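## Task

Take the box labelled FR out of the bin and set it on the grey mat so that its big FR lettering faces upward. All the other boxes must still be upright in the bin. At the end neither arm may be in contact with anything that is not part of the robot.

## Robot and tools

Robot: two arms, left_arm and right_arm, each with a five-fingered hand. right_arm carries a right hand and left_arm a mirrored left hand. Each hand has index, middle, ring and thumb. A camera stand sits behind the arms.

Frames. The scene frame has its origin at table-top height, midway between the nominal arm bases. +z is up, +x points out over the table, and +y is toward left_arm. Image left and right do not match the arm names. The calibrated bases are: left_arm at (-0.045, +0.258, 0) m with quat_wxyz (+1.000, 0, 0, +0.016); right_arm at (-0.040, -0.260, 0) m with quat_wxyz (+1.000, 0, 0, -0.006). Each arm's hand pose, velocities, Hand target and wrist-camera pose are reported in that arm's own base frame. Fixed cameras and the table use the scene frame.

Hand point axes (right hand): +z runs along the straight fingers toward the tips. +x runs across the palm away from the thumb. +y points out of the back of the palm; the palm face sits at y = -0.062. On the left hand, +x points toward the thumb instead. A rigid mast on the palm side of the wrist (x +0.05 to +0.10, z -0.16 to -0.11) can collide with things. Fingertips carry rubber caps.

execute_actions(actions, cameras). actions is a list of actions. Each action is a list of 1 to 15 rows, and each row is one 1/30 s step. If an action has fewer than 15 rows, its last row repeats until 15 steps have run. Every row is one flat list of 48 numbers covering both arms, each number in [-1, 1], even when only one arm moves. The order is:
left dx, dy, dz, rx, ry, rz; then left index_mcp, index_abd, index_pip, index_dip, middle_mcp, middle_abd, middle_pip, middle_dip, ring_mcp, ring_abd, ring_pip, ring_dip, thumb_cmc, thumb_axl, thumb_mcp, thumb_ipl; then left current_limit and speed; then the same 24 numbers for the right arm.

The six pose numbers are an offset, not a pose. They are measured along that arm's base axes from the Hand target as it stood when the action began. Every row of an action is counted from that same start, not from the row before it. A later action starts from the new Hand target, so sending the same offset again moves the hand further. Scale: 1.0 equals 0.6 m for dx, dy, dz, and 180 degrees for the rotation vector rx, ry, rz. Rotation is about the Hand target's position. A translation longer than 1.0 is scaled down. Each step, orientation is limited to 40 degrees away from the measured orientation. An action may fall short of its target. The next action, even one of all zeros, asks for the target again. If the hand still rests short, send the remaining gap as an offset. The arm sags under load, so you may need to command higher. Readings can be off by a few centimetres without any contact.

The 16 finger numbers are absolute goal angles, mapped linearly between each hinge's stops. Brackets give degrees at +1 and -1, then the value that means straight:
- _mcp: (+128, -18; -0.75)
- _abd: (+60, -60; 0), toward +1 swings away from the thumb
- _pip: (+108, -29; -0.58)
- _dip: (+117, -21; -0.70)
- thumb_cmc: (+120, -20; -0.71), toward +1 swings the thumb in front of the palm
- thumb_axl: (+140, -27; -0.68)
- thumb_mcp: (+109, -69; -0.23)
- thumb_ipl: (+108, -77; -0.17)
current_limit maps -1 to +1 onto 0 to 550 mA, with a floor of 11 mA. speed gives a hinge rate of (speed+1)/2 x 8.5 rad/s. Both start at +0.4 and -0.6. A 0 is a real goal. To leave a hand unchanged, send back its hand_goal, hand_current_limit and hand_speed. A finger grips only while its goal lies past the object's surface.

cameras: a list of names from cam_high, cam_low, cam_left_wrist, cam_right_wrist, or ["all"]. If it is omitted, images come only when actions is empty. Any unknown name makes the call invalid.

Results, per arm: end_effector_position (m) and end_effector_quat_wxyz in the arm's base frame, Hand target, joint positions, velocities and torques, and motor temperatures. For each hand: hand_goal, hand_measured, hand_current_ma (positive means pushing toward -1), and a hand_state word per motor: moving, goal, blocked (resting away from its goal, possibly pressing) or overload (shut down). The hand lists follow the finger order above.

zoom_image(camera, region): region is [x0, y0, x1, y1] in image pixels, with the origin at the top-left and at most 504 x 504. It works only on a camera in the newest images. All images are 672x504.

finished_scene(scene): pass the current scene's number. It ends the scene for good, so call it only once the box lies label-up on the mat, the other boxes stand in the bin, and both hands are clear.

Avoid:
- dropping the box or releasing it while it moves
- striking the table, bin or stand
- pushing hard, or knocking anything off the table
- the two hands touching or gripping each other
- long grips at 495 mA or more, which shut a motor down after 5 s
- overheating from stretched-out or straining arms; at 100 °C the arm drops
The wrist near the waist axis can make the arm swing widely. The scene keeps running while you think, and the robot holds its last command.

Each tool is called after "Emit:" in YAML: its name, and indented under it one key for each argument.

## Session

Emit:
execute_actions:
  actions: []

Emit:
zoom_image:
  camera: "cam_low"
  region: [20, 150, 400, 330]

Emit:
zoom_image:
  camera: "cam_high"
  region: [250, 70, 550, 370]

Scene clock: 0.00 s.
left_arm: end_effector_position=(+0.6818, -0.0911, +0.1883) hand_goal=(-0.754, +0.000, -0.576, -0.696, -0.754, +0.000, -0.576, -0.696, -0.754, +0.000, -0.576, -0.696, -0.714, -0.678, -0.226, -0.168) hand_measured=(-0.754, +0.000, -0.576, -0.696, -0.754, +0.000, -0.576, -0.696, -0.754, +0.000, -0.576, -0.696, -0.714, -0.678, -0.226, -0.168) hand_current_ma=(+0, +0, +0, +0, +0, +0, +0, +0, +0, +0, +0, +0, +0, +0, +0, +0) hand_state=(goal, goal, goal, goal, goal, goal, goal, goal, goal, goal, goal, goal, goal, goal, goal, goal) hand_current_limit=0.40 hand_speed=-0.60 end_effector_quat_wxyz=(+0.213, -0.030, +0.904, -0.370) | right_arm: end_effector_position=(+0.6594, +0.0398, +0.3097) hand_goal=(-0.754, +0.000, -0.576, -0.696, -0.754, +0.000, -0.576, -0.696, -0.754, +0.000, -0.576, -0.696, -0.714, -0.678, -0.226, -0.168) hand_measured=(-0.754, +0.000, -0.576, -0.696, -0.754, +0.000, -0.576, -0.696, -0.754, +0.000, -0.576, -0.696, -0.714, -0.678, -0.226, -0.168) hand_current_ma=(+0, +0, +0, +0, +0, +0, +0, +0, +0, +0, +0, +0, +0, +0, +0, +0) hand_state=(goal, goal, goal, goal, goal, goal, goal, goal, goal, goal, goal, goal, goal, goal, goal, goal) hand_current_limit=0.40 hand_speed=-0.60 end_effector_quat_wxyz=(-0.219, +0.695, +0.516, +0.450)
Joint positions: left_arm=[-0.054 1.881 1.763 -0.844 0.686 -1.915] | right_arm=[-0.097 1.589 1.475 -0.884 -0.934 0.491]
Joint velocities: within noise
Joint torques (N m): no reading
Motor temperatures (°C): left_arm=[26 32 35 27 26 25] | right_arm=[26 31 28 25 25 28]
Heat: left arm: hottest elbow 35 °C; right arm: hottest shoulder 31 °C.
Hand target: left_arm +0.6906, -0.0916, +0.2030; +0.228, -0.024, +0.900, -0.371 | right_arm +0.6653, +0.0390, +0.3155; -0.215, +0.693, +0.518, +0.454
camera_calibration:
cam_left_wrist: T_world_to_cam=[[0.619351, -0.321587, 0.71623, -0.614805], [-0.752148, 0.0185344, 0.658733, 0.343209], [-0.225115, -0.946699, -0.230402, 0.236038], [0, 0, 0, 1]] pos_world=[0.69206, 0.0193826, 0.268642]
cam_right_wrist: T_world_to_cam=[[0.5589, -0.627598, -0.541989, -0.144878], [-0.790575, -0.600519, -0.119869, 0.537136], [-0.250245, 0.495478, -0.831793, 0.527282], [0, 0, 0, 1]] pos_world=[0.637568, -0.0296215, 0.424454]

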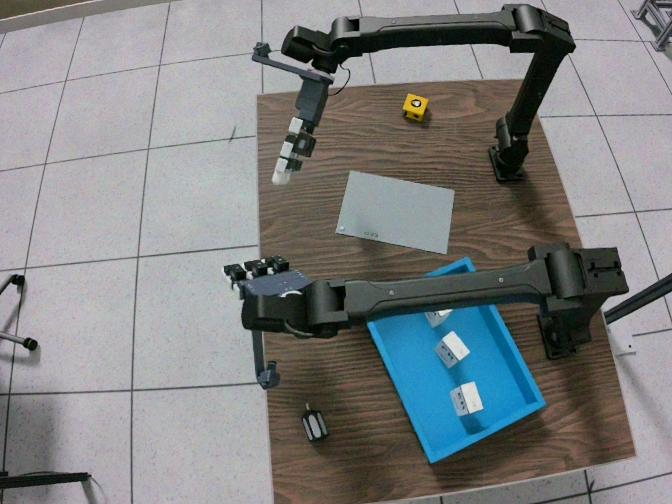

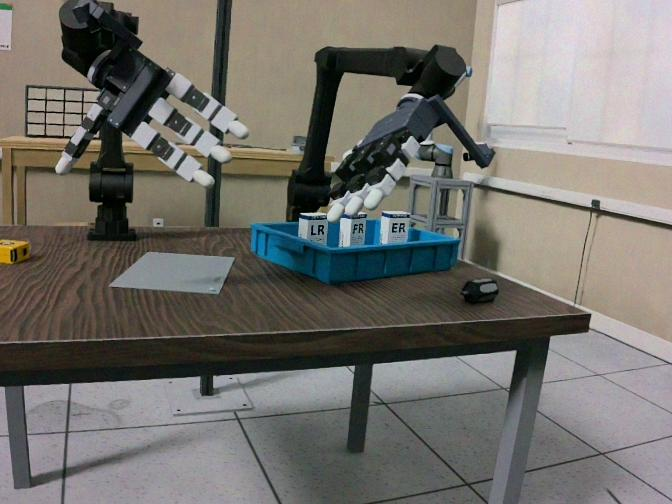

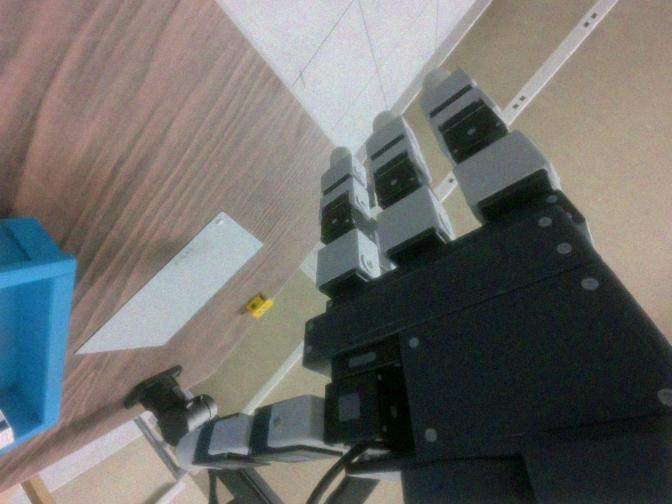

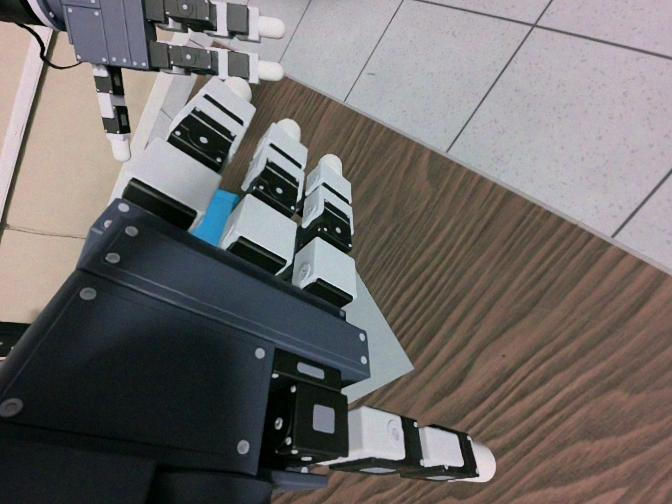

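Scaled by 1.326.

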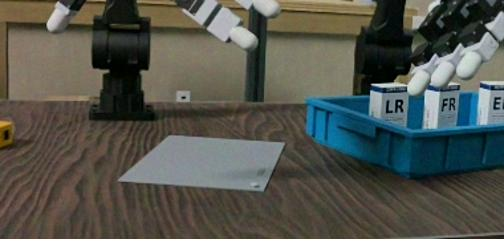

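Scaled by 1.680.

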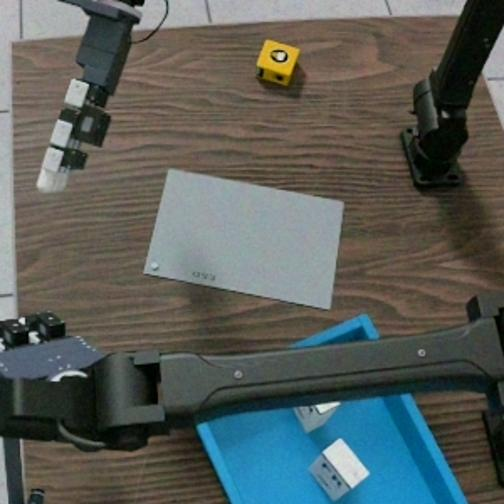

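Emit:
execute_actions:
  actions:
    - [[-0.13,0.02,0.09,-0.0435,0.015,0.012,-0.754,0,-0.576,-0.696,-0.754,0,-0.576,-0.696,-0.754,0,-0.576,-0.696,-0.714,-0.678,-0.226,-0.168,0.4,-0.6,-0.06,-0.05,0.03,0,0,0,-0.754,0,-0.576,-0.696,-0.754,0,-0.576,-0.696,-0.754,0,-0.576,-0.696,-0.714,-0.678,-0.226,-0.168,0.4,-0.6]]
    - [[-0.154,0.05,0.09,-0.0435,0.015,0.012,-0.754,0,-0.576,-0.696,-0.754,0,-0.576,-0.696,-0.754,0,-0.576,-0.696,-0.714,-0.678,-0.226,-0.168,0.4,-0.6,-0.09,-0.06,0,0,0,0,-0.754,0,-0.576,-0.696,-0.754,0,-0.576,-0.696,-0.754,0,-0.576,-0.696,-0.714,-0.678,-0.226,-0.168,0.4,-0.6]]
    - [[-0.154,0.05,0,-0.0435,0.015,0.012,-0.479,0,0.153,-0.333,-0.97,0,-0.95,-0.95,-0.97,0,-0.95,-0.95,0,-0.678,0,-0.168,0.4,-0.6,-0.09,-0.06,0,0,0,0,-0.754,0,-0.576,-0.696,-0.754,0,-0.576,-0.696,-0.754,0,-0.576,-0.696,-0.714,-0.678,-0.226,-0.168,0.4,-0.6]]
    - [[-0.154,0.05,0,-0.0435,0.015,0.012,-0.479,0,0.153,-0.333,-0.97,0,-0.95,-0.95,-0.97,0,-0.95,-0.95,0.68,-0.678,0,-0.168,0.4,-0.6,-0.09,-0.06,0,0,0,0,-0.754,0,-0.576,-0.696,-0.754,0,-0.576,-0.696,-0.754,0,-0.576,-0.696,-0.714,-0.678,-0.226,-0.168,0.4,-0.6]]
  cameras: ["cam_high", "cam_low", "cam_left_wrist"]

Emit:
zoom_image:
  camera: "cam_low"
  region: [230, 90, 480, 300]

Emit:
zoom_image:
  camera: "cam_high"
  region: [340, 240, 560, 480]

Scene clock: 70.27 s.
left_arm: end_effector_position=(+0.3260, +0.0087, +0.2922) hand_goal=(-0.480, +0.000, +0.152, -0.334, -0.970, +0.000, -0.950, -0.950, -0.970, +0.000, -0.950, -0.950, +0.680, -0.678, +0.000, -0.168) hand_measured=(-0.474, +0.002, +0.150, -0.336, -0.956, +0.002, -0.944, -0.948, -0.958, +0.002, -0.944, -0.946, +0.678, -0.678, +0.000, -0.168) hand_current_ma=(+25, +5, -7, -9, +56, +4, +19, +10, +53, +4, +22, +12, -8, +3, +2, +2) hand_state=(goal, goal, goal, goal, goal, goal, goal, goal, goal, goal, goal, goal, goal, goal, goal, goal) hand_current_limit=0.40 hand_speed=-0.60 end_effector_quat_wxyz=(+0.141, -0.208, +0.775, -0.580) | right_arm: end_effector_position=(+0.4612, -0.0988, +0.3304) hand_goal=(-0.754, +0.000, -0.576, -0.696, -0.754, +0.000, -0.576, -0.696, -0.754, +0.000, -0.576, -0.696, -0.714, -0.678, -0.226, -0.168) hand_measured=(-0.754, -0.002, -0.576, -0.696, -0.754, -0.002, -0.576, -0.696, -0.754, -0.002, -0.576, -0.696, -0.714, -0.678, -0.224, -0.168) hand_current_ma=(+0, -1, +0, +0, +0, +0, +0, +0, +0, +0, +0, +0, +0, +0, +1, +0) hand_state=(goal, goal, goal, goal, goal, goal, goal, goal, goal, goal, goal, goal, goal, goal, goal, goal) hand_current_limit=0.40 hand_speed=-0.60 end_effector_quat_wxyz=(-0.214, +0.696, +0.513, +0.454)
Joint positions: left_arm=[0.48 1.147 1.129 -1.484 1.279 -1.666] | right_arm=[-0.537 1.309 1.26 -1.595 -1.05 -0.279]
Joint torques (N m): left_arm=[-2.26 -5.89 15.5 0.23 1.37 0.09] | right_arm=[0.67 -7.36 9.83 -0.51 -1 -0.17]
Motor temperatures (°C): left_arm=[26 37 44 27 27 25] | right_arm=[26 33 36 25 27 28]
Heat: left arm: hottest elbow 44 °C; right arm: hottest elbow 36 °C.
Hand target: left_arm +0.3354, +0.0104, +0.3109; +0.155, -0.186, +0.779, -0.578 | right_arm +0.4673, -0.0989, +0.3334; -0.215, +0.693, +0.518, +0.454
Off the commanded pose: left_arm 0.021 m, 3 deg | right_arm 0.007 m, 1 deg.
camera_calibration:
cam_left_wrist: T_world_to_cam=[[0.766494, 0.200614, 0.610115, -0.458218], [-0.641595, 0.282118, 0.713278, -0.0489468], [-0.0290315, -0.93817, 0.344955, 0.0422181], [0, 0, 0, 1]] pos_world=[0.321043, 0.145341, 0.299915]
Images, in order (width x height): cam_high 672x504, cam_low 672x504, cam_left_wrist 672x504.

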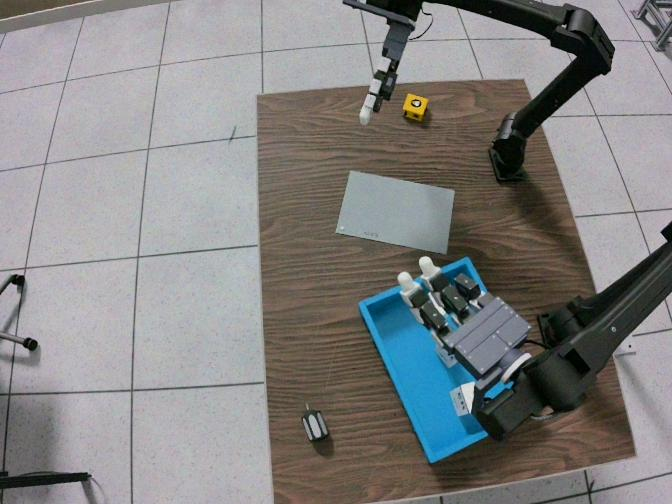

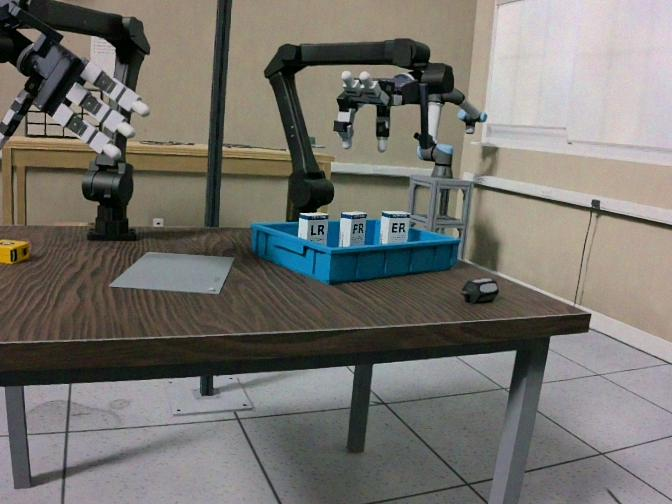

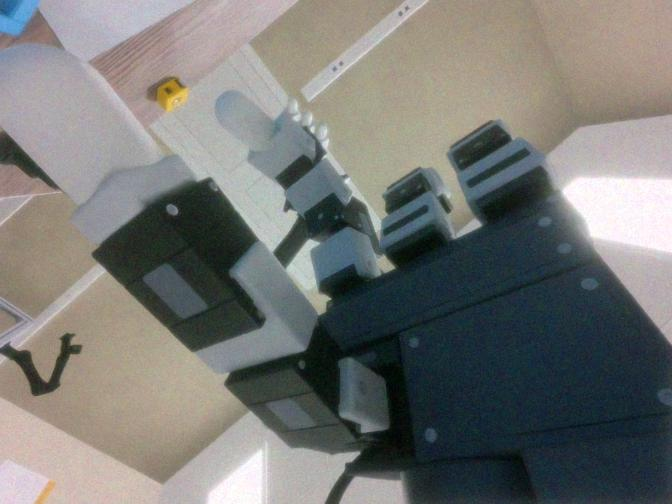

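Scaled by 2.016.

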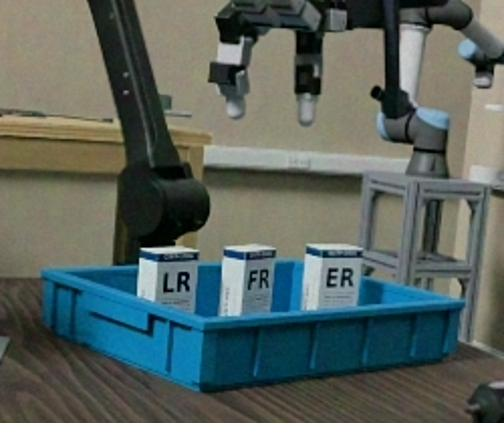

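Scaled by 2.100.

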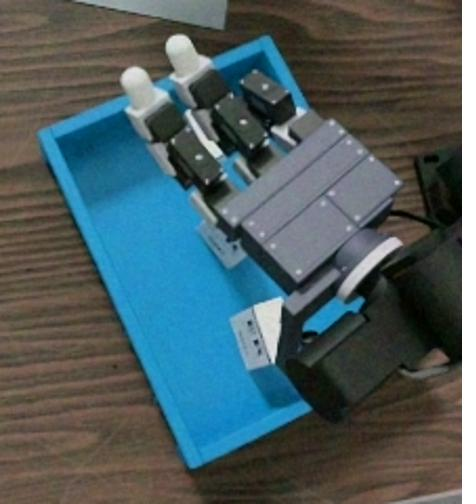

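Emit:
execute_actions:
  actions:
    - [[-0.17,-0.06,0,0,0,0,-0.479,0,0.153,-0.333,-0.97,0,-0.95,-0.95,-0.97,0,-0.95,-0.95,0.68,-0.678,0,-0.168,0.4,-0.6,0,0,0,0,0,0,-0.754,0,-0.576,-0.696,-0.754,0,-0.576,-0.696,-0.754,0,-0.576,-0.696,-0.714,-0.678,-0.226,-0.168,0.4,-0.6]]
  cameras: ["cam_high"]

Emit:
zoom_image:
  camera: "cam_high"
  region: [400, 280, 520, 440]

Scene clock: 86.97 s.
left_arm: end_effector_position=(+0.2311, -0.0305, +0.3003) hand_goal=(-0.480, +0.000, +0.152, -0.334, -0.970, +0.000, -0.950, -0.950, -0.970, +0.000, -0.950, -0.950, +0.680, -0.678, +0.000, -0.168) hand_measured=(-0.474, +0.002, +0.150, -0.336, -0.958, +0.002, -0.944, -0.948, -0.958, +0.002, -0.944, -0.946, +0.678, -0.678, +0.000, -0.168) hand_current_ma=(+25, +6, -6, -9, +53, +5, +19, +10, +47, +4, +20, +12, -3, +4, +2, +2) hand_state=(goal, goal, goal, goal, goal, goal, goal, goal, goal, goal, goal, goal, goal, goal, goal, goal) hand_current_limit=0.40 hand_speed=-0.60 end_effector_quat_wxyz=(+0.151, -0.206, +0.780, -0.571) | right_arm: end_effector_position=(+0.4612, -0.0987, +0.3305) hand_goal=(-0.754, +0.000, -0.576, -0.696, -0.754, +0.000, -0.576, -0.696, -0.754, +0.000, -0.576, -0.696, -0.714, -0.678, -0.226, -0.168) hand_measured=(-0.754, -0.002, -0.576, -0.696, -0.754, -0.002, -0.576, -0.696, -0.754, -0.002, -0.576, -0.696, -0.714, -0.678, -0.224, -0.168) hand_current_ma=(+0, -1, +0, +0, +0, +0, +0, +0, +0, +0, +0, +0, +0, +0, +1, +0) hand_state=(goal, goal, goal, goal, goal, goal, goal, goal, goal, goal, goal, goal, goal, goal, goal, goal) hand_current_limit=0.40 hand_speed=-0.60 end_effector_quat_wxyz=(-0.214, +0.696, +0.514, +0.454)
Joint positions: left_arm=[0.514 0.868 0.984 -1.683 1.264 -1.575] | right_arm=[-0.537 1.309 1.26 -1.595 -1.05 -0.281]
Joint torques (N m): left_arm=[-0.79 -1.2 12.98 0.23 1.22 0.07] | right_arm=[0.67 -7.3 9.89 -0.59 -0.99 -0.16]
Heat: left arm: hottest elbow 45 °C; right arm: hottest elbow 35 °C.
Hand target: left_arm +0.2334, -0.0256, +0.3110; +0.155, -0.186, +0.779, -0.578 | right_arm +0.4673, -0.0989, +0.3334; -0.215, +0.693, +0.518, +0.454
Off the commanded pose: left_arm 0.012 m, 2 deg | right_arm 0.007 m, 1 deg.
joint sent to its limit (left arm) — joint 4 (wrist pitch), lower limit. The joint targets still meet the commanded pose.
Images, in order (width x height): cam_high 672x504.

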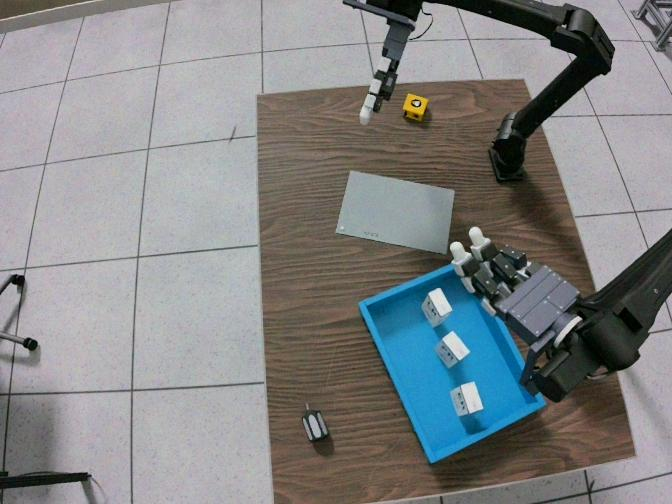

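Scaled by 3.150.

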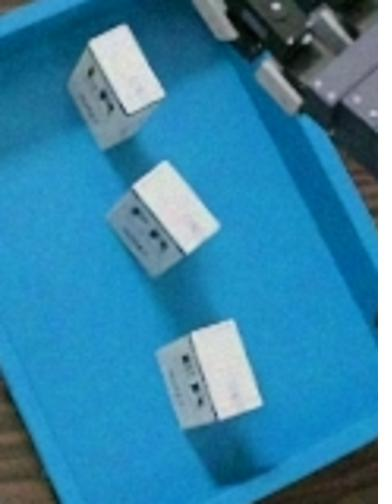

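Emit:
execute_actions:
  actions:
    - [[0.143,0.048,-0.05,0,0,0.061,-0.479,0,0.153,-0.333,-0.97,0,-0.95,-0.95,-0.97,0,-0.95,-0.95,0.68,-0.678,0,-0.168,0.4,-0.6,0,0,0,0,0,0,-0.754,0,-0.576,-0.696,-0.754,0,-0.576,-0.696,-0.754,0,-0.576,-0.696,-0.714,-0.678,-0.226,-0.168,0.4,-0.6]]
    - [[0,0,-0.16,0,0,0,-0.479,0,0.153,-0.333,-0.97,0,-0.95,-0.95,-0.97,0,-0.95,-0.95,0.68,-0.678,0,-0.168,0.4,-0.6,0,0,0,0,0,0,-0.754,0,-0.576,-0.696,-0.754,0,-0.576,-0.696,-0.754,0,-0.576,-0.696,-0.714,-0.678,-0.226,-0.168,0.4,-0.6]]
  cameras: ["cam_high", "cam_low", "cam_left_wrist"]

Emit:
zoom_image:
  camera: "cam_low"
  region: [260, 110, 460, 300]

Emit:
zoom_image:
  camera: "cam_high"
  region: [380, 240, 540, 440]

Scene clock: 110.80 s.
left_arm: end_effector_position=(+0.3078, +0.0016, +0.1691) hand_goal=(-0.480, +0.000, +0.152, -0.334, -0.970, +0.000, -0.950, -0.950, -0.970, +0.000, -0.950, -0.950, +0.680, -0.678, +0.000, -0.168) hand_measured=(-0.474, +0.000, +0.150, -0.336, -0.960, +0.000, -0.946, -0.948, -0.960, +0.000, -0.946, -0.948, +0.680, -0.678, +0.000, -0.168) hand_current_ma=(+23, -1, -4, -9, +45, +0, +11, +9, +43, +0, +12, +10, -1, +1, +0, +2) hand_state=(goal, goal, goal, goal, goal, goal, goal, goal, goal, goal, goal, goal, goal, goal, goal, goal) hand_current_limit=0.40 hand_speed=-0.60 end_effector_quat_wxyz=(+0.183, -0.261, +0.761, -0.565) | right_arm: end_effector_position=(+0.4612, -0.0987, +0.3305) hand_goal=(-0.754, +0.000, -0.576, -0.696, -0.754, +0.000, -0.576, -0.696, -0.754, +0.000, -0.576, -0.696, -0.714, -0.678, -0.226, -0.168) hand_measured=(-0.754, -0.002, -0.576, -0.696, -0.754, -0.002, -0.576, -0.696, -0.754, -0.002, -0.576, -0.696, -0.714, -0.678, -0.224, -0.168) hand_current_ma=(+0, -1, +0, +0, +0, +0, +0, +0, +0, +0, +0, +0, +0, +0, +1, +0) hand_state=(goal, goal, goal, goal, goal, goal, goal, goal, goal, goal, goal, goal, goal, goal, goal, goal) hand_current_limit=0.40 hand_speed=-0.60 end_effector_quat_wxyz=(-0.214, +0.696, +0.514, +0.454)
Joint positions: left_arm=[0.49 1.015 0.694 -0.793 1.236 -2.068] | right_arm=[-0.537 1.309 1.26 -1.595 -1.05 -0.281]
Joint torques (N m): left_arm=[-2.14 -4.72 13.82 1.63 1.24 -0.15] | right_arm=[0.67 -7.36 9.89 -0.59 -0.99 -0.15]
Heat: left arm: hottest elbow 47 °C; right arm: hottest elbow 34 °C.
Hand target: left_arm +0.3192, +0.0032, +0.1849; +0.210, -0.260, +0.758, -0.560 | right_arm +0.4673, -0.0989, +0.3334; -0.215, +0.693, +0.518, +0.454
Off the commanded pose: left_arm 0.020 m, 3 deg | right_arm 0.007 m, 1 deg.
joint sent to its limit (left arm) — joint 6 (wrist roll), lower limit. The joint targets still meet the commanded pose.
camera_calibration:
cam_left_wrist: T_world_to_cam=[[0.731265, 0.299304, 0.612918, -0.357578], [-0.674459, 0.183224, 0.715216, 0.0391532], [0.101765, -0.936401, 0.335854, 0.0388475], [0, 0, 0, 1]] pos_world=[0.283938, 0.136228, 0.178116]
Images, in order (width x height): cam_high 672x504, cam_low 672x504, cam_left_wrist 672x504.

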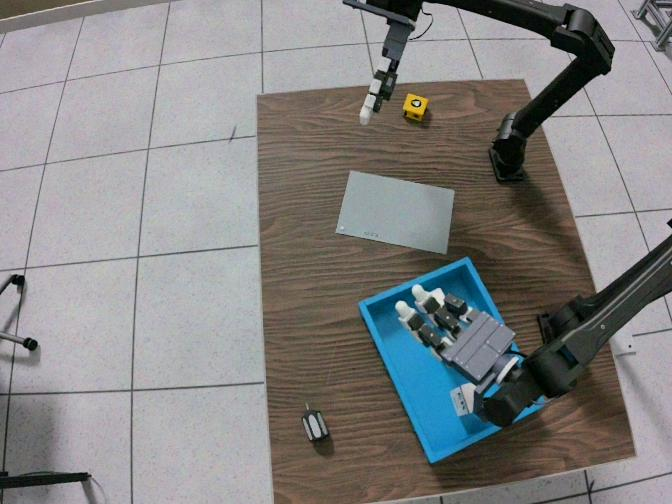

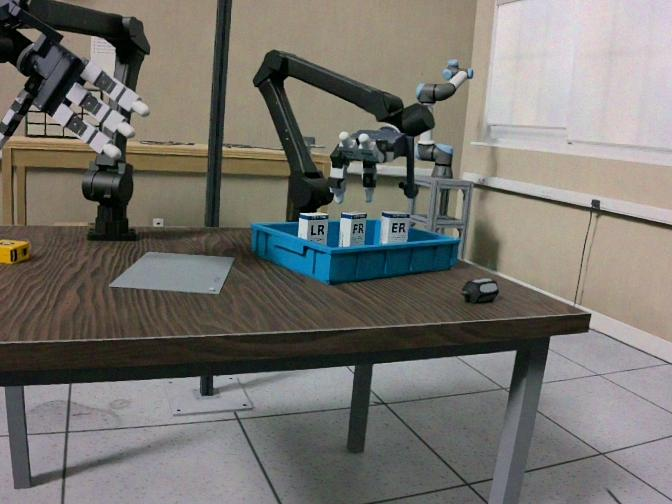

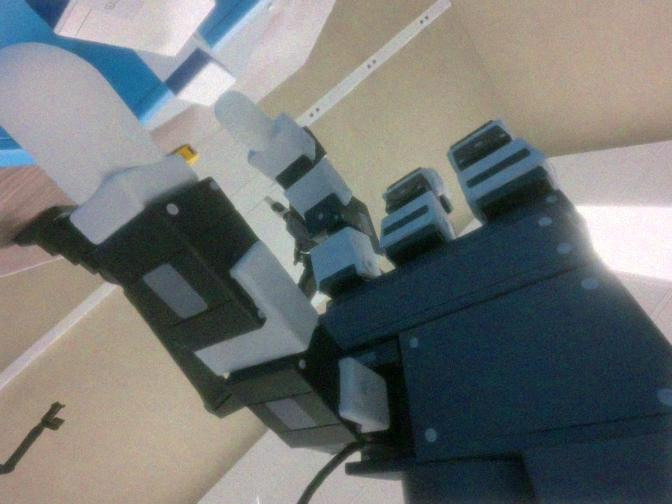

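Scaled by 2.520.

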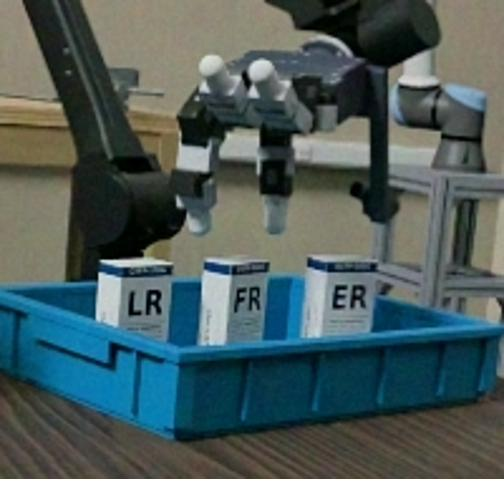

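Scaled by 2.520.

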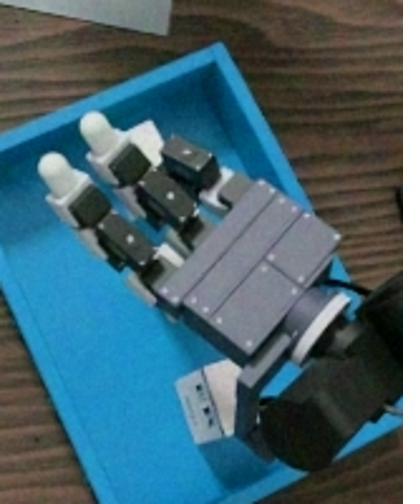

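Emit:
execute_actions:
  actions:
    - [[0.0157,-0.012,0,0,0,0,-0.479,0,0.153,-0.333,-0.97,0,-0.95,-0.95,-0.97,0,-0.95,-0.95,0.68,-0.678,0,-0.168,0.4,-0.6,0,0,0,0,0,0,-0.754,0,-0.576,-0.696,-0.754,0,-0.576,-0.696,-0.754,0,-0.576,-0.696,-0.714,-0.678,-0.226,-0.168,0.4,-0.6]]
    - [[0,0,-0.065,0,0,0,-0.479,0,0.153,-0.333,-0.97,0,-0.95,-0.95,-0.97,0,-0.95,-0.95,0.68,-0.678,0,-0.168,0.4,-0.6,0,0,0,0,0,0,-0.754,0,-0.576,-0.696,-0.754,0,-0.576,-0.696,-0.754,0,-0.576,-0.696,-0.714,-0.678,-0.226,-0.168,0.4,-0.6]]
  cameras: ["cam_high", "cam_low", "cam_left_wrist"]

Emit:
zoom_image:
  camera: "cam_low"
  region: [280, 130, 440, 290]

Emit:
zoom_image:
  camera: "cam_high"
  region: [380, 240, 540, 440]

Scene clock: 151.40 s.
left_arm: end_effector_position=(+0.3243, -0.0019, +0.1428) hand_goal=(-0.480, +0.000, +0.152, -0.334, -0.970, +0.000, -0.950, -0.950, -0.970, +0.000, -0.950, -0.950, +0.680, -0.678, +0.000, -0.168) hand_measured=(-0.474, +0.000, +0.150, -0.336, -0.960, +0.000, -0.946, -0.948, -0.960, +0.000, -0.946, -0.948, +0.678, -0.678, +0.000, -0.168) hand_current_ma=(+23, -1, -4, -8, +45, +0, +11, +9, +43, +0, +12, +10, -5, +1, +0, +2) hand_state=(goal, goal, goal, goal, goal, goal, goal, goal, goal, goal, goal, goal, goal, goal, goal, goal) hand_current_limit=0.40 hand_speed=-0.60 end_effector_quat_wxyz=(+0.184, -0.238, +0.768, -0.565) | right_arm: end_effector_position=(+0.4612, -0.0987, +0.3305) hand_goal=(-0.754, +0.000, -0.576, -0.696, -0.754, +0.000, -0.576, -0.696, -0.754, +0.000, -0.576, -0.696, -0.714, -0.678, -0.226, -0.168) hand_measured=(-0.754, -0.002, -0.576, -0.696, -0.754, -0.002, -0.576, -0.696, -0.754, -0.002, -0.576, -0.696, -0.714, -0.678, -0.224, -0.168) hand_current_ma=(+0, -1, +0, +0, +0, +0, +0, +0, +0, +0, +0, +0, +0, +0, +1, +0) hand_state=(goal, goal, goal, goal, goal, goal, goal, goal, goal, goal, goal, goal, goal, goal, goal, goal) hand_current_limit=0.40 hand_speed=-0.60 end_effector_quat_wxyz=(-0.214, +0.696, +0.514, +0.454)
Joint positions: left_arm=[0.451 1.087 0.664 -0.657 1.231 -2.071] | right_arm=[-0.537 1.309 1.26 -1.595 -1.05 -0.281]
Joint torques (N m): left_arm=[-2.2 -4.95 11.07 1.69 1.15 -0.11] | right_arm=[0.62 -7.3 9.87 -0.55 -0.98 -0.16]
Motor temperatures (°C): left_arm=[26 34 50 27 29 25] | right_arm=[26 32 34 25 28 28]
Heat: left arm: hottest elbow 50 °C; right arm: hottest elbow 34 °C.
Hand target: left_arm +0.3286, -0.0040, +0.1459; +0.210, -0.260, +0.758, -0.560 | right_arm +0.4673, -0.0989, +0.3334; -0.215, +0.693, +0.518, +0.454
Off the commanded pose: left_arm 0.006 m, 4 deg | right_arm 0.007 m, 1 deg.
joint sent to its limit (left arm) — joint 6 (wrist roll), lower limit. The joint targets are off in orientation, not in position.
camera_calibration:
cam_left_wrist: T_world_to_cam=[[0.725255, 0.261977, 0.63669, -0.353975], [-0.685947, 0.195687, 0.700845, 0.075473], [0.0590129, -0.945026, 0.321625, 0.05853], [0, 0, 0, 1]] pos_world=[0.305039, 0.133277, 0.153653]
Images, in order (width x height): cam_high 672x504, cam_low 672x504, cam_left_wrist 672x504.

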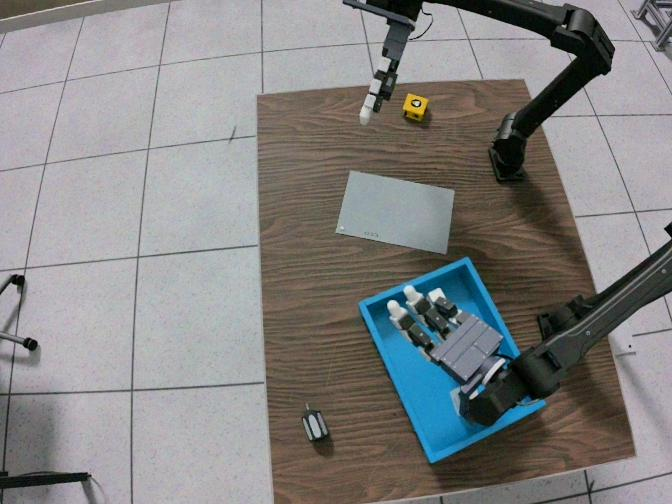

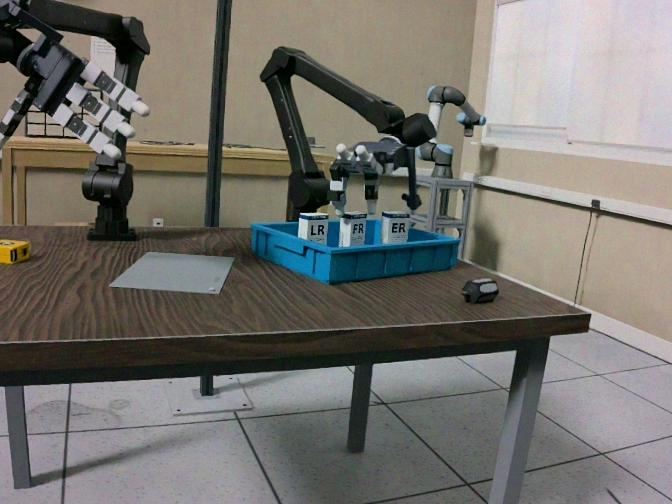

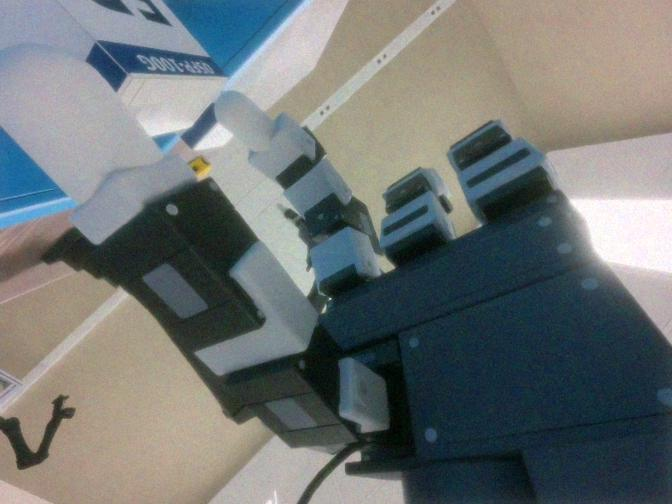

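Scaled by 3.150.

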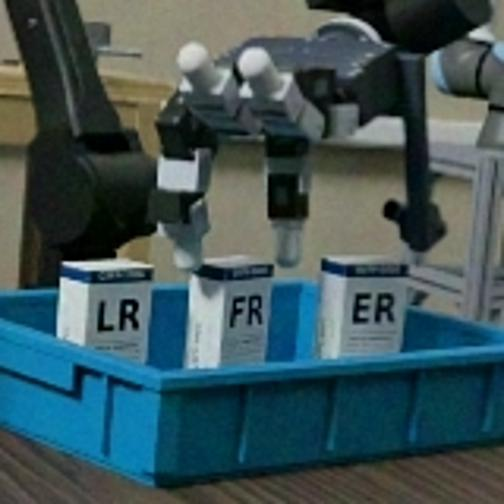

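Scaled by 2.520.

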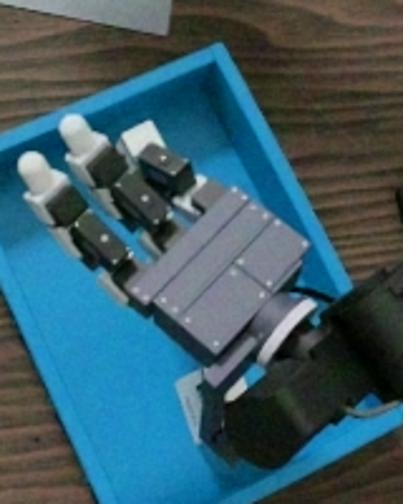

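Emit:
execute_actions:
  actions:
    - [[-0.003,-0.009,-0.026,0,0,0,-0.479,0,0.153,-0.333,-0.97,0,-0.95,-0.95,-0.97,0,-0.95,-0.95,0.68,-0.678,0,-0.168,0.4,-0.6,0,0,0,0,0,0,-0.754,0,-0.576,-0.696,-0.754,0,-0.576,-0.696,-0.754,0,-0.576,-0.696,-0.714,-0.678,-0.226,-0.168,0.4,-0.6]]
  cameras: ["cam_high", "cam_low", "cam_left_wrist"]

Emit:
zoom_image:
  camera: "cam_low"
  region: [310, 170, 410, 270]

Emit:
zoom_image:
  camera: "cam_left_wrist"
  region: [0, 0, 300, 240]

Scene clock: 213.40 s.
left_arm: end_effector_position=(+0.3225, -0.0074, +0.1299) hand_goal=(-0.480, +0.000, +0.152, -0.334, -0.970, +0.000, -0.950, -0.950, -0.970, +0.000, -0.950, -0.950, +0.680, -0.678, +0.000, -0.168) hand_measured=(-0.474, +0.000, +0.150, -0.336, -0.960, +0.000, -0.946, -0.948, -0.960, +0.000, -0.946, -0.948, +0.678, -0.678, +0.000, -0.168) hand_current_ma=(+23, -1, -4, -8, +45, +0, +11, +9, +43, +0, +12, +10, -5, +1, +0, +2) hand_state=(goal, goal, goal, goal, goal, goal, goal, goal, goal, goal, goal, goal, goal, goal, goal, goal) hand_current_limit=0.40 hand_speed=-0.60 end_effector_quat_wxyz=(+0.184, -0.229, +0.770, -0.566) | right_arm: end_effector_position=(+0.4612, -0.0987, +0.3305) hand_goal=(-0.754, +0.000, -0.576, -0.696, -0.754, +0.000, -0.576, -0.696, -0.754, +0.000, -0.576, -0.696, -0.714, -0.678, -0.226, -0.168) hand_measured=(-0.754, -0.002, -0.576, -0.696, -0.754, -0.002, -0.576, -0.696, -0.754, -0.002, -0.576, -0.696, -0.714, -0.678, -0.224, -0.168) hand_current_ma=(+0, -1, +0, +0, +0, +0, +0, +0, +0, +0, +0, +0, +0, +0, +1, +0) hand_state=(goal, goal, goal, goal, goal, goal, goal, goal, goal, goal, goal, goal, goal, goal, goal, goal) hand_current_limit=0.40 hand_speed=-0.60 end_effector_quat_wxyz=(-0.214, +0.696, +0.514, +0.454)
Joint positions: left_arm=[0.436 1.095 0.631 -0.606 1.231 -2.072] | right_arm=[-0.537 1.309 1.26 -1.595 -1.05 -0.281]
Joint torques (N m): left_arm=[-2.2 -4.07 10.86 1.66 1.09 -0.11] | right_arm=[0.62 -7.3 9.89 -0.57 -0.99 -0.16]
Motor temperatures (°C): left_arm=[26 33 45 27 29 25] | right_arm=[26 32 35 25 29 28]
Heat: left arm: hottest elbow 45 °C; right arm: hottest elbow 35 °C.
Hand target: left_arm +0.3268, -0.0094, +0.1303; +0.210, -0.260, +0.758, -0.560 | right_arm +0.4673, -0.0989, +0.3334; -0.215, +0.693, +0.518, +0.454
Off the commanded pose: left_arm 0.005 m, 5 deg | right_arm 0.007 m, 1 deg.
joint sent to its limit (left arm) — joint 6 (wrist roll), lower limit. The joint targets are off in orientation, not in position.
camera_calibration:
cam_left_wrist: T_world_to_cam=[[0.723221, 0.24879, 0.644248, -0.343486], [-0.689294, 0.202322, 0.695658, 0.0862188], [0.0427267, -0.94719, 0.317813, 0.0633926], [0, 0, 0, 1]] pos_world=[0.305138, 0.128057, 0.141165]
Images, in order (width x height): cam_high 672x504, cam_low 672x504, cam_left_wrist 672x504.

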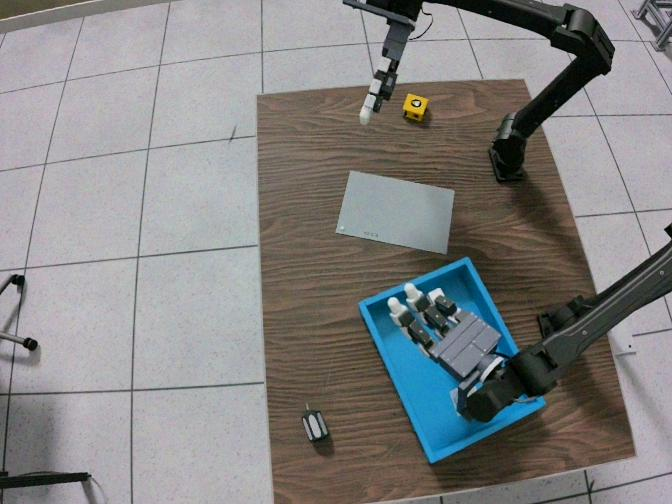

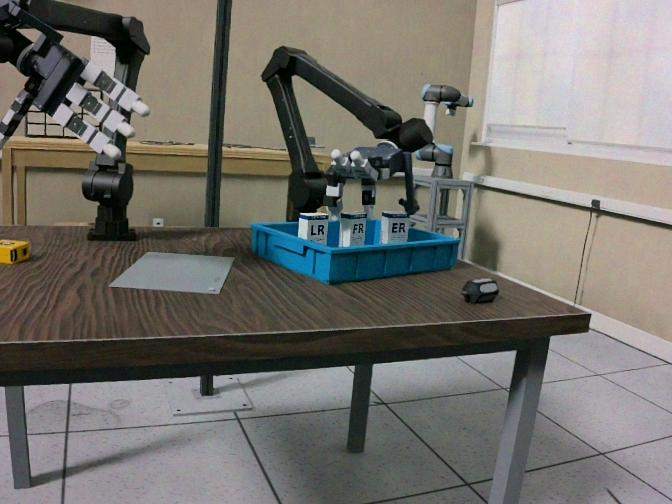

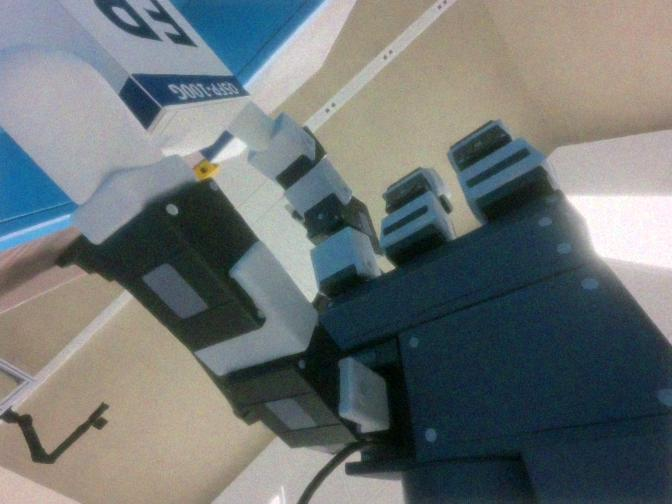

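Scaled by 5.040.

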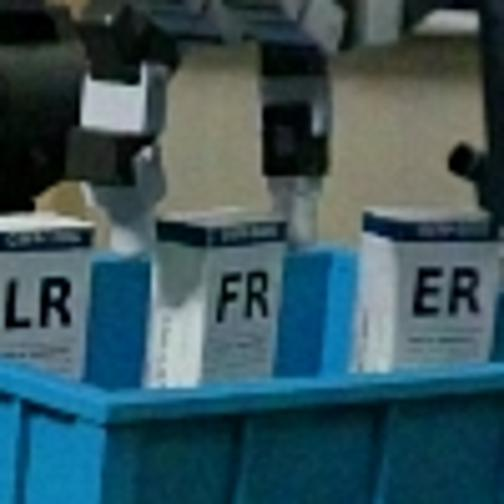

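Scaled by 1.680.

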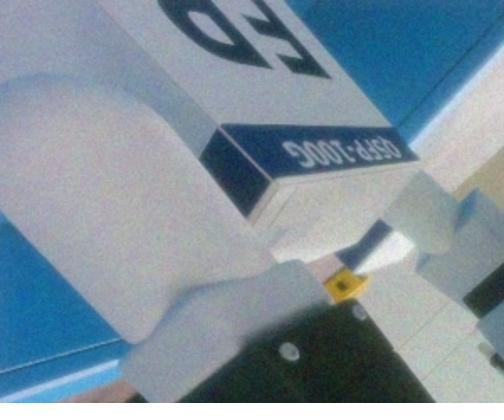

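Emit:
execute_actions:
  actions:
    - [[0,0,-0.027,0,0,0,-0.479,0,0.153,-0.333,-0.97,0,-0.95,-0.95,-0.97,0,-0.95,-0.95,0.68,-0.678,0,-0.168,0.4,-0.7,0,0,0,0,0,0,-0.754,0,-0.576,-0.696,-0.754,0,-0.576,-0.696,-0.754,0,-0.576,-0.696,-0.714,-0.678,-0.226,-0.168,0.4,-0.6]]
  cameras: ["cam_low", "cam_left_wrist"]

Emit:
zoom_image:
  camera: "cam_low"
  region: [310, 170, 410, 270]

Scene clock: 227.60 s.
left_arm: end_effector_position=(+0.3251, -0.0072, +0.1193) hand_goal=(-0.480, +0.000, +0.152, -0.334, -0.970, +0.000, -0.950, -0.950, -0.970, +0.000, -0.950, -0.950, +0.680, -0.678, +0.000, -0.168) hand_measured=(-0.486, +0.000, +0.154, -0.334, -0.960, +0.000, -0.946, -0.948, -0.960, +0.000, -0.946, -0.948, +0.678, -0.678, +0.000, -0.168) hand_current_ma=(-23, -3, +10, -2, +45, +0, +11, +9, +43, +0, +12, +10, -5, +1, +0, +2) hand_state=(goal, goal, goal, goal, goal, goal, goal, goal, goal, goal, goal, goal, goal, goal, goal, goal) hand_current_limit=0.40 hand_speed=-0.70 end_effector_quat_wxyz=(+0.187, -0.226, +0.769, -0.568) | right_arm: end_effector_position=(+0.4612, -0.0987, +0.3305) hand_goal=(-0.754, +0.000, -0.576, -0.696, -0.754, +0.000, -0.576, -0.696, -0.754, +0.000, -0.576, -0.696, -0.714, -0.678, -0.226, -0.168) hand_measured=(-0.754, -0.002, -0.576, -0.696, -0.754, -0.002, -0.576, -0.696, -0.754, -0.002, -0.576, -0.696, -0.714, -0.678, -0.224, -0.168) hand_current_ma=(+0, -1, +0, +0, +0, +0, +0, +0, +0, +0, +0, +0, +0, +0, +1, +0) hand_state=(goal, goal, goal, goal, goal, goal, goal, goal, goal, goal, goal, goal, goal, goal, goal, goal) hand_current_limit=0.40 hand_speed=-0.60 end_effector_quat_wxyz=(-0.214, +0.696, +0.514, +0.454)
Joint positions: left_arm=[0.436 1.118 0.611 -0.55 1.238 -2.077] | right_arm=[-0.537 1.309 1.26 -1.595 -1.05 -0.281]
Joint torques (N m): left_arm=[-2.26 -3.9 9.94 1.65 0.76 -0.05] | right_arm=[0.67 -7.3 9.88 -0.61 -0.99 -0.15]
Heat: left arm: hottest elbow 45 °C; right arm: hottest elbow 35 °C.
Hand target: left_arm +0.3268, -0.0094, +0.1142; +0.210, -0.260, +0.758, -0.560 | right_arm +0.4673, -0.0989, +0.3334; -0.215, +0.693, +0.518, +0.454
Off the commanded pose: left_arm 0.006 m, 5 deg | right_arm 0.007 m, 1 deg.
joint sent to its limit (left arm) — joint 6 (wrist roll), lower limit. The joint targets are off in orientation, not in position.
camera_calibration:
cam_left_wrist: T_world_to_cam=[[0.717276, 0.249538, 0.650574, -0.337297], [-0.695755, 0.205627, 0.688217, 0.0982834], [0.037961, -0.946281, 0.321109, 0.0679463], [0, 0, 0, 1]] pos_world=[0.307736, 0.128255, 0.129978]
Images, in order (width x height): cam_low 672x504, cam_left_wrist 672x504.

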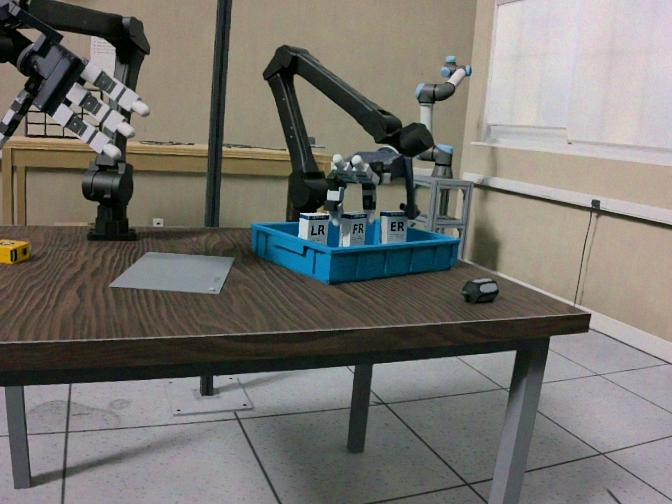

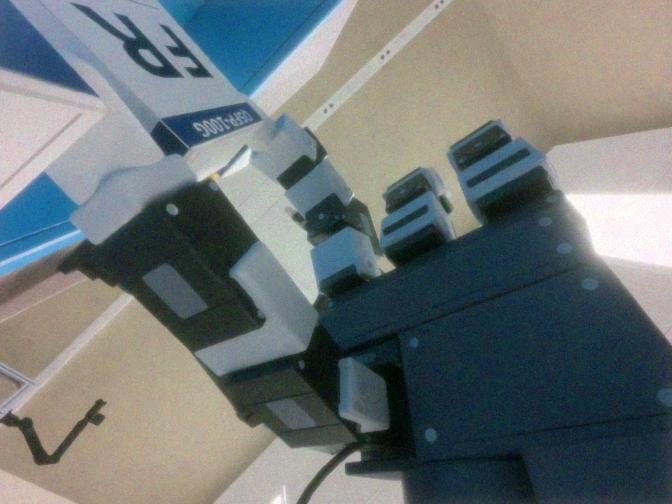

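Scaled by 5.040.

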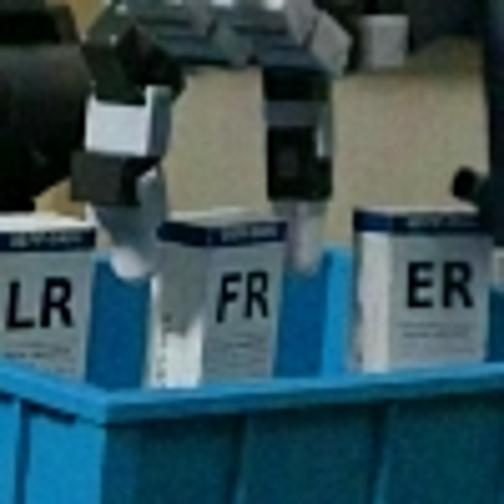

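Emit:
execute_actions:
  actions:
    - [[0,0,0.11,0,0,0,-0.479,0,0.153,-0.333,-0.97,0,-0.95,-0.95,-0.97,0,-0.95,-0.95,0.68,-0.678,0,-0.168,0.4,-0.7,0,0,0,0,0,0,-0.754,0,-0.576,-0.696,-0.754,0,-0.576,-0.696,-0.754,0,-0.576,-0.696,-0.714,-0.678,-0.226,-0.168,0.4,-0.6]]
    - [[-0.012,0,0,0.0488,-0.063,-0.0567,-0.37,0.13,-0.022,-0.493,-0.97,0,-0.95,-0.95,-0.97,0,-0.95,-0.95,0.486,-0.678,0,-0.168,0.4,-0.6,0,0,0,0,0,0,-0.754,0,-0.576,-0.696,-0.754,0,-0.576,-0.696,-0.754,0,-0.576,-0.696,-0.714,-0.678,-0.226,-0.168,0.4,-0.6]]
    - [[-0.012,0,0,0.0488,-0.063,-0.0567,-0.37,0.13,-0.022,-0.493,-0.97,0,-0.95,-0.95,-0.97,0,-0.95,-0.95,0.486,-0.678,0,-0.168,0.4,-0.6,0,0,0,0,0,0,-0.754,0,-0.576,-0.696,-0.754,0,-0.576,-0.696,-0.754,0,-0.576,-0.696,-0.714,-0.678,-0.226,-0.168,0.4,-0.6]]
  cameras: ["cam_high", "cam_low", "cam_left_wrist"]

Emit:
zoom_image:
  camera: "cam_low"
  region: [280, 130, 440, 290]

Emit:
zoom_image:
  camera: "cam_high"
  region: [380, 240, 540, 440]

Scene clock: 333.50 s.
left_arm: end_effector_position=(+0.2980, -0.0150, +0.1600) hand_goal=(-0.370, +0.130, -0.022, -0.494, -0.970, +0.000, -0.950, -0.950, -0.970, +0.000, -0.950, -0.950, +0.486, -0.678, +0.000, -0.168) hand_measured=(-0.366, +0.126, -0.018, -0.492, -0.958, +0.000, -0.946, -0.948, -0.960, +0.000, -0.946, -0.948, +0.486, -0.678, +0.000, -0.168) hand_current_ma=(+16, -15, +11, +8, +46, +0, +11, +9, +45, +0, +12, +10, -1, +1, +0, +2) hand_state=(goal, goal, goal, goal, goal, goal, goal, goal, goal, goal, goal, goal, goal, goal, goal, goal) hand_current_limit=0.40 hand_speed=-0.60 end_effector_quat_wxyz=(+0.274, +0.007, +0.814, -0.512) | right_arm: end_effector_position=(+0.4612, -0.0987, +0.3305) hand_goal=(-0.754, +0.000, -0.576, -0.696, -0.754, +0.000, -0.576, -0.696, -0.754, +0.000, -0.576, -0.696, -0.714, -0.678, -0.226, -0.168) hand_measured=(-0.754, -0.002, -0.576, -0.696, -0.754, -0.002, -0.576, -0.696, -0.754, -0.002, -0.576, -0.696, -0.714, -0.678, -0.224, -0.168) hand_current_ma=(+0, -1, +0, +0, +0, +0, +0, +0, +0, +0, +0, +0, +0, +0, +1, +0) hand_state=(goal, goal, goal, goal, goal, goal, goal, goal, goal, goal, goal, goal, goal, goal, goal, goal) hand_current_limit=0.40 hand_speed=-0.60 end_effector_quat_wxyz=(-0.214, +0.696, +0.514, +0.454)
Joint positions: left_arm=[0.42 0.95 0.663 -1.102 1.234 -1.264] | right_arm=[-0.537 1.309 1.26 -1.595 -1.05 -0.281]
Joint torques (N m): left_arm=[-1.61 -2.37 15.23 0.42 1.33 0.13] | right_arm=[0.67 -7.3 9.89 -0.58 -0.99 -0.16]
Heat: left arm: hottest elbow 43 °C; right arm: hottest elbow 35 °C.
Hand target: left_arm +0.3124, -0.0094, +0.1801; +0.289, +0.026, +0.812, -0.507 | right_arm +0.4673, -0.0989, +0.3334; -0.215, +0.693, +0.518, +0.454
Off the commanded pose: left_arm 0.025 m, 3 deg | right_arm 0.007 m, 1 deg.
camera_calibration:
cam_left_wrist: T_world_to_cam=[[0.452359, -0.116271, 0.884224, -0.306344], [-0.846948, 0.254577, 0.466765, 0.134305], [-0.279375, -0.960037, 0.0166846, 0.191584], [0, 0, 0, 1]] pos_world=[0.305851, 0.114117, 0.204991]
Images, in order (width x height): cam_high 672x504, cam_low 672x504, cam_left_wrist 672x504.

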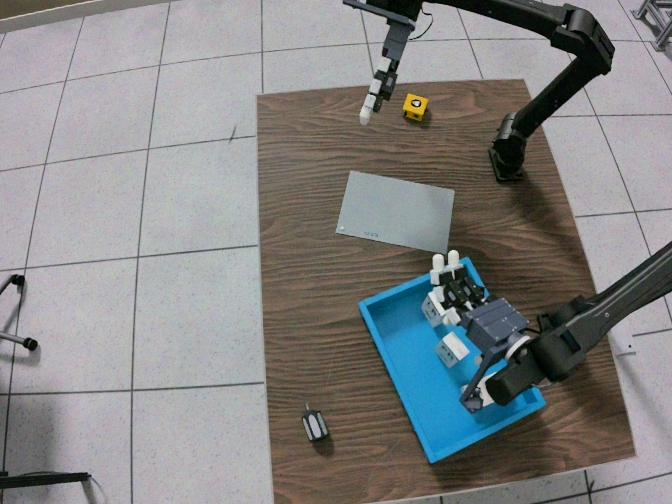

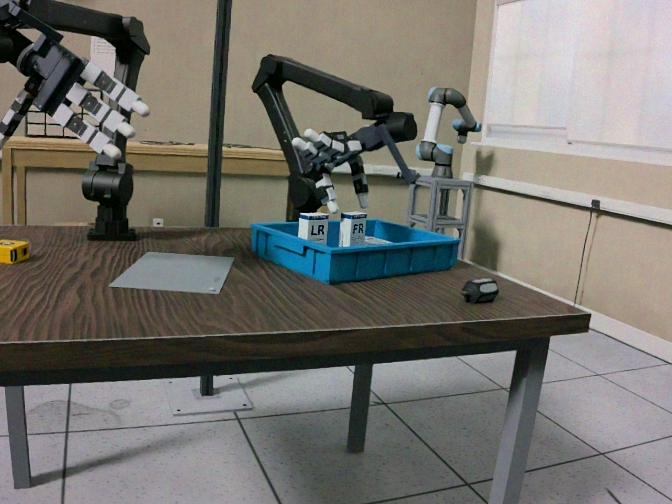

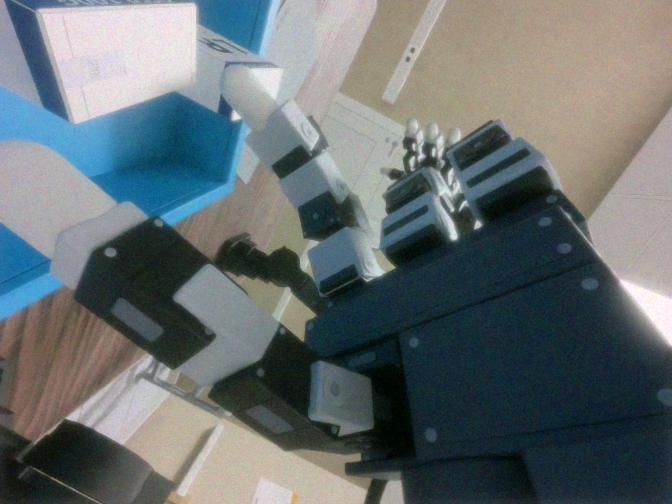

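Scaled by 3.150.

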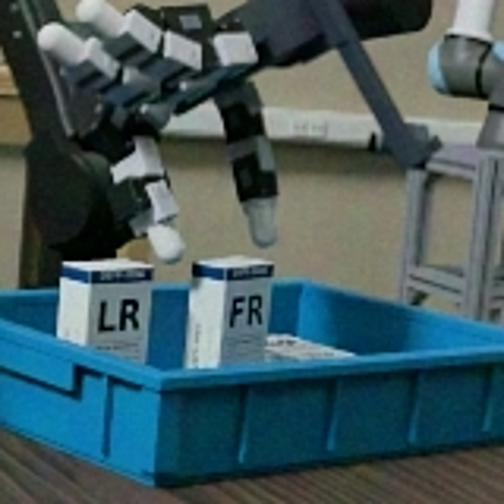

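Scaled by 2.520.

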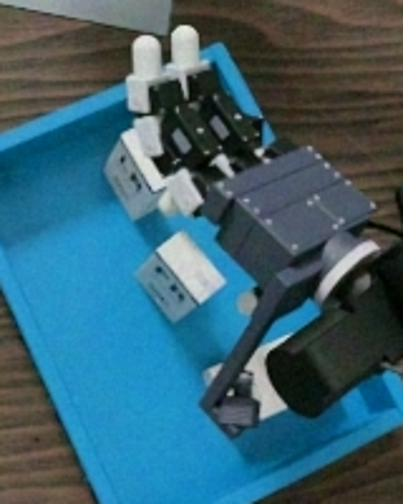

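Emit:
zoom_image:
  camera: "cam_high"
  region: [410, 290, 510, 430]

Scaled by 3.600.

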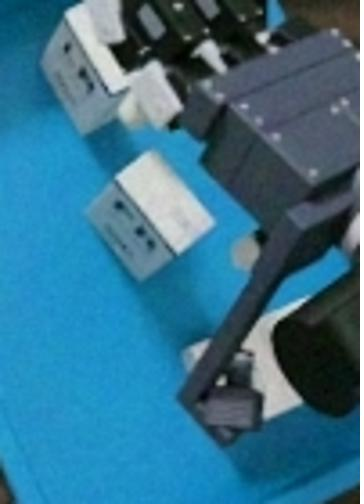

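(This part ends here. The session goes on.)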